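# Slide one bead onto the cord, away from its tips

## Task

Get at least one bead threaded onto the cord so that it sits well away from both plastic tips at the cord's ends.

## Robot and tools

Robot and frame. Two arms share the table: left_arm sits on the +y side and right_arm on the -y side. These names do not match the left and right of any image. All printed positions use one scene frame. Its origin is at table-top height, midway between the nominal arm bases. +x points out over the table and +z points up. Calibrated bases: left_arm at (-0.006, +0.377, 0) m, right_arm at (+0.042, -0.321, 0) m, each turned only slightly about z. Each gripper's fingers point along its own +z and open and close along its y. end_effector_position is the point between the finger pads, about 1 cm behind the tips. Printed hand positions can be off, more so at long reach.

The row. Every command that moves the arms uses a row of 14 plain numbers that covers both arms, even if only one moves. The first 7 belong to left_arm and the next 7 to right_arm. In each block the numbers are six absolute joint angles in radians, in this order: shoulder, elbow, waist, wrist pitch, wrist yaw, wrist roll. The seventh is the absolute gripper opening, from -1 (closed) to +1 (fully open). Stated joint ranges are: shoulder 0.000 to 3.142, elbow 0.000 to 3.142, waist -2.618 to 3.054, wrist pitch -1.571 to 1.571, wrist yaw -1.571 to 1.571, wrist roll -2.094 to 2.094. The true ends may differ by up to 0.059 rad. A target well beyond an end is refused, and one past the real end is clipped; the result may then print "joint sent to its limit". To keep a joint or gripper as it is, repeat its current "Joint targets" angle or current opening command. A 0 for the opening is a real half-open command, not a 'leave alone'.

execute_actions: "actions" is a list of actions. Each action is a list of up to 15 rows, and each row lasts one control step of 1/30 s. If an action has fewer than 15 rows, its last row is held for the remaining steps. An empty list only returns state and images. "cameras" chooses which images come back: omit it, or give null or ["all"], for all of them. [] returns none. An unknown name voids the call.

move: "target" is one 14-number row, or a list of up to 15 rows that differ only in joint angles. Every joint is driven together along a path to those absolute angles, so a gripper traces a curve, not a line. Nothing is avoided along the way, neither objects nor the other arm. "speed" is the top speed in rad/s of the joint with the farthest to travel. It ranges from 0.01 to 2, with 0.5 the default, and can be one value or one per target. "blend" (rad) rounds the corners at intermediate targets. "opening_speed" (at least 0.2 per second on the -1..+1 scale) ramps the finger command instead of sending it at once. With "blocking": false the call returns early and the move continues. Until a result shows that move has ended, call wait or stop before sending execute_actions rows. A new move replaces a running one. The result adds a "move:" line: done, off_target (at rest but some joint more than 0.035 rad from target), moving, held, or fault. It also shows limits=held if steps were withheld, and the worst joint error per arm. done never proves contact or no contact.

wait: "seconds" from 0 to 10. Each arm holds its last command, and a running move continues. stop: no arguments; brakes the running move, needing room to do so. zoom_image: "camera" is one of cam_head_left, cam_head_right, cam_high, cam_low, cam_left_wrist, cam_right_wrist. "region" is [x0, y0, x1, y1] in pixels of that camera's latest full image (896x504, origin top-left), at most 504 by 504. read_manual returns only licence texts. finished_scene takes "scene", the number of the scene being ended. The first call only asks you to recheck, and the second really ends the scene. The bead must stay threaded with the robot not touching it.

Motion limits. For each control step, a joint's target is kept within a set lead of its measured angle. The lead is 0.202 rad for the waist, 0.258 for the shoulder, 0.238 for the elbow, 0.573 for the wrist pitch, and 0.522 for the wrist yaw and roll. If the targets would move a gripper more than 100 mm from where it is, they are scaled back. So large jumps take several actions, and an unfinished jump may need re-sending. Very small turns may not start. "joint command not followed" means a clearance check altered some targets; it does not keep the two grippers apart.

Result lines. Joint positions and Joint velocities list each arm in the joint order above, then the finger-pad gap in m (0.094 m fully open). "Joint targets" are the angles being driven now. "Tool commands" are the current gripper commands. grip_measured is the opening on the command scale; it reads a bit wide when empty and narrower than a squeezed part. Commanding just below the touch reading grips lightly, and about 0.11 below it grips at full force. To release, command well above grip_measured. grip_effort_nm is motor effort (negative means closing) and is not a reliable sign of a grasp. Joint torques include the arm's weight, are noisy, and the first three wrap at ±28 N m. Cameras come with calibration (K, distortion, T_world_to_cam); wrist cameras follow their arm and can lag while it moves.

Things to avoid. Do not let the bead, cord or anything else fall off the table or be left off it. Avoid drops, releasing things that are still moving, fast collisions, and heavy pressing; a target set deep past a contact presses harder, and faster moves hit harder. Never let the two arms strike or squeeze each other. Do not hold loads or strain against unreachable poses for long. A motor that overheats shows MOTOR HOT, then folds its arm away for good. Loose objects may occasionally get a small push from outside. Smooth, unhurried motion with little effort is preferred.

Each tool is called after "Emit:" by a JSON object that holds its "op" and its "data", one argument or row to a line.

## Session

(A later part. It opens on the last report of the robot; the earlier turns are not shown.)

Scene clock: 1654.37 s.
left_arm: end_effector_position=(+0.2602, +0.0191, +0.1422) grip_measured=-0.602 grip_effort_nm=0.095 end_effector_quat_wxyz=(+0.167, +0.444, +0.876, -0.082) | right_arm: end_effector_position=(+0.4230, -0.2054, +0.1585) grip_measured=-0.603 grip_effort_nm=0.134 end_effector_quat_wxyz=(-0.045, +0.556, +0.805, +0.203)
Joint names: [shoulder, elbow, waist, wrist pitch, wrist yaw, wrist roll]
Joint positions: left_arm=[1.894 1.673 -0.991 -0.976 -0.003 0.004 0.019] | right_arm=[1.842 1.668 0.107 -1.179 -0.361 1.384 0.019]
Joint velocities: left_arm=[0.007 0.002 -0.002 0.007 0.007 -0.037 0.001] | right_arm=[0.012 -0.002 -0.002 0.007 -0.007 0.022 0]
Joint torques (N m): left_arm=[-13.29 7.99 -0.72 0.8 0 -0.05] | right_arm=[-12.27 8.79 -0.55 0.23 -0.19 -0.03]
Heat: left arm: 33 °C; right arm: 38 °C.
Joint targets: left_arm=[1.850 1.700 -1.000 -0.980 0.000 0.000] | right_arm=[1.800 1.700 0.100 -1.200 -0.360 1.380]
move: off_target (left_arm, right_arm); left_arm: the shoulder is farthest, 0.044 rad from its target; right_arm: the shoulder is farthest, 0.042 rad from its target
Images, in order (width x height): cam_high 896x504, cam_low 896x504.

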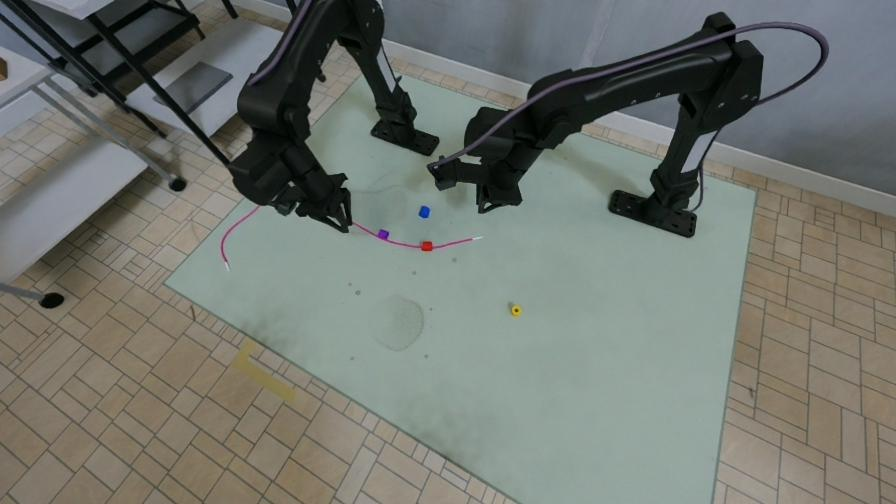

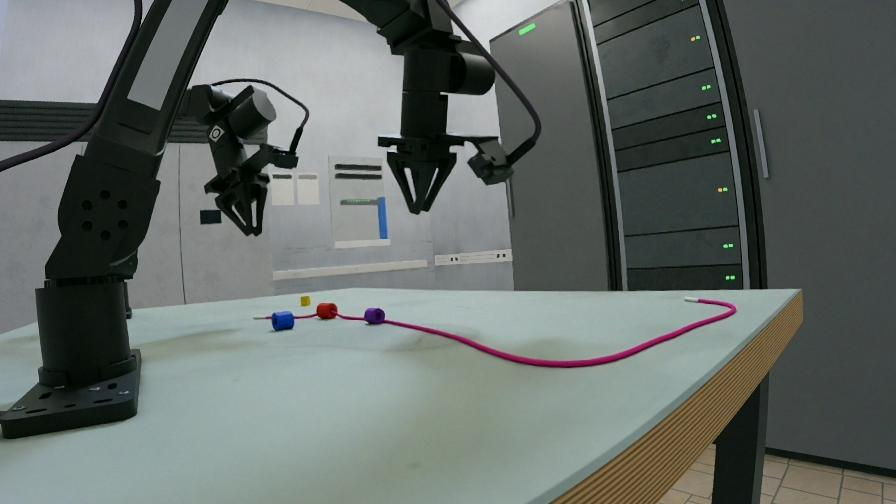

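Emit:
{"op": "execute_actions", "data": {
  "actions": []
}}

Scene clock: 1657.13 s.
left_arm: end_effector_position=(+0.2600, +0.0194, +0.1421) grip_measured=-0.602 grip_effort_nm=0.095 end_effector_quat_wxyz=(+0.166, +0.444, +0.877, -0.082) | right_arm: end_effector_position=(+0.4230, -0.2054, +0.1585) grip_measured=-0.603 grip_effort_nm=0.139 end_effector_quat_wxyz=(-0.045, +0.556, +0.805, +0.203)
Joint names: [shoulder, elbow, waist, wrist pitch, wrist yaw, wrist roll]
Joint positions: left_arm=[1.894 1.673 -0.991 -0.977 -0.003 0.004 0.019] | right_arm=[1.842 1.668 0.107 -1.179 -0.361 1.384 0.019]
Joint velocities: left_arm=[-0.017 -0.007 -0.007 -0.095 -0.051 0.037 -0.001] | right_arm=[0.007 -0.012 0.007 0.007 0.066 0.022 0]
Joint torques (N m): left_arm=[-13.3 7.99 -0.73 0.81 0.01 -0.05] | right_arm=[-12.31 8.85 -0.61 0.21 -0.19 -0.04]
Heat: left arm: 33 °C; right arm: 38 °C.
Joint targets: left_arm=[1.850 1.700 -1.000 -0.980 0.000 0.000] | right_arm=[1.800 1.700 0.100 -1.200 -0.360 1.380]
Tool commands: left_gripper/opening=-0.6 right_gripper/opening=-0.6
camera_calibration:
cam_left_wrist: T_world_to_cam=[[-0.870736, -0.489262, -0.0494097, 0.24734], [-0.471766, 0.802769, 0.36469, 0.0812184], [-0.138765, 0.340859, -0.929817, 0.274774], [0, 0, 0, 1]] pos_world=[0.291813, -0.0378444, 0.238091]
cam_right_wrist: T_world_to_cam=[[-0.946535, -0.209116, -0.245644, 0.398289], [-0.312875, 0.409518, 0.856974, 0.105785], [-0.0786116, 0.888012, -0.453051, 0.403399], [0, 0, 0, 1]] pos_world=[0.441803, -0.318255, 0.189943]

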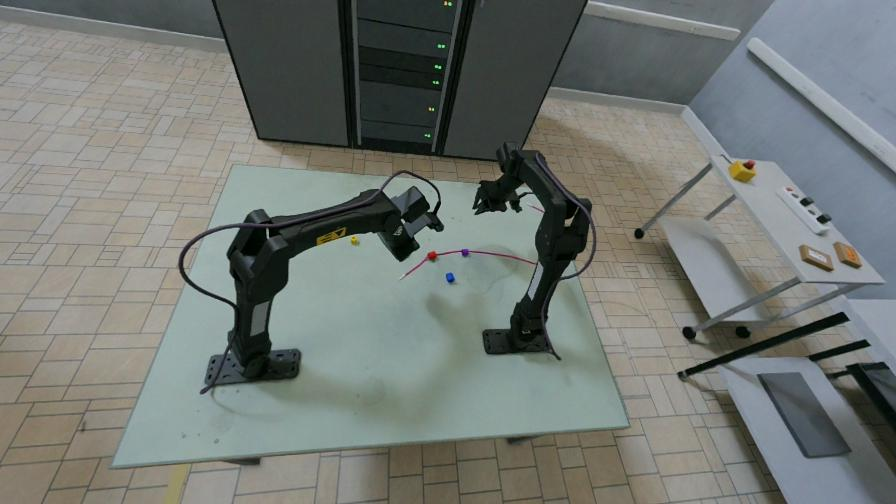

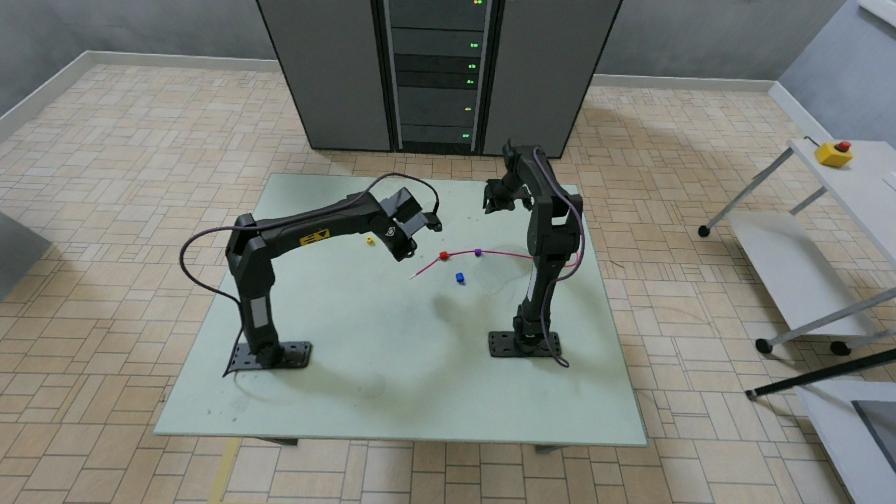

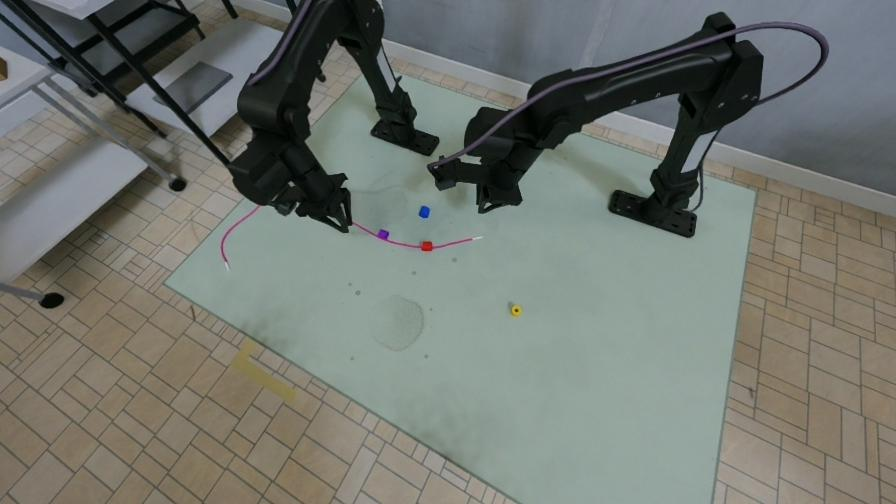

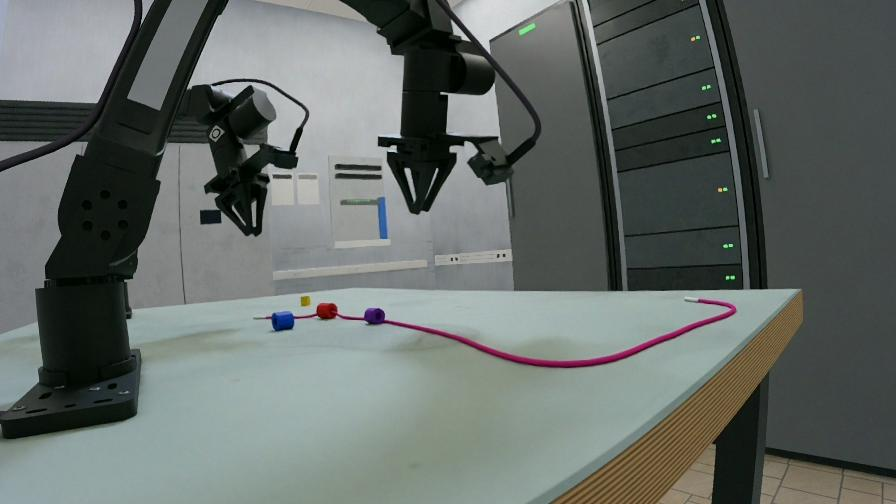

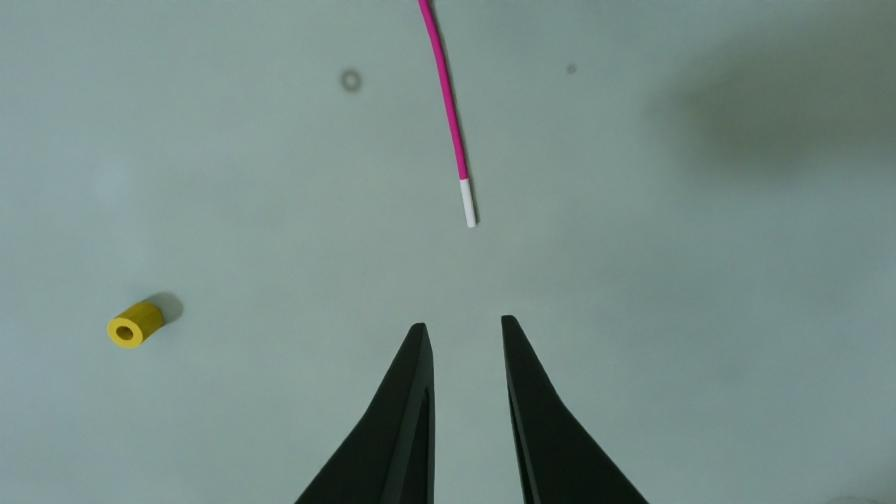

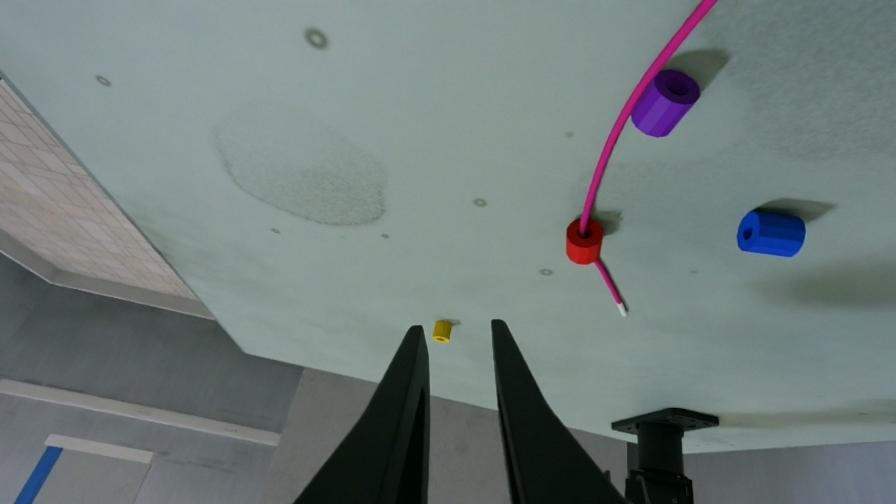

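Emit:
{"op": "finished_scene", "data": {
  "scene": 1
}}

The scene is finished: the task was done.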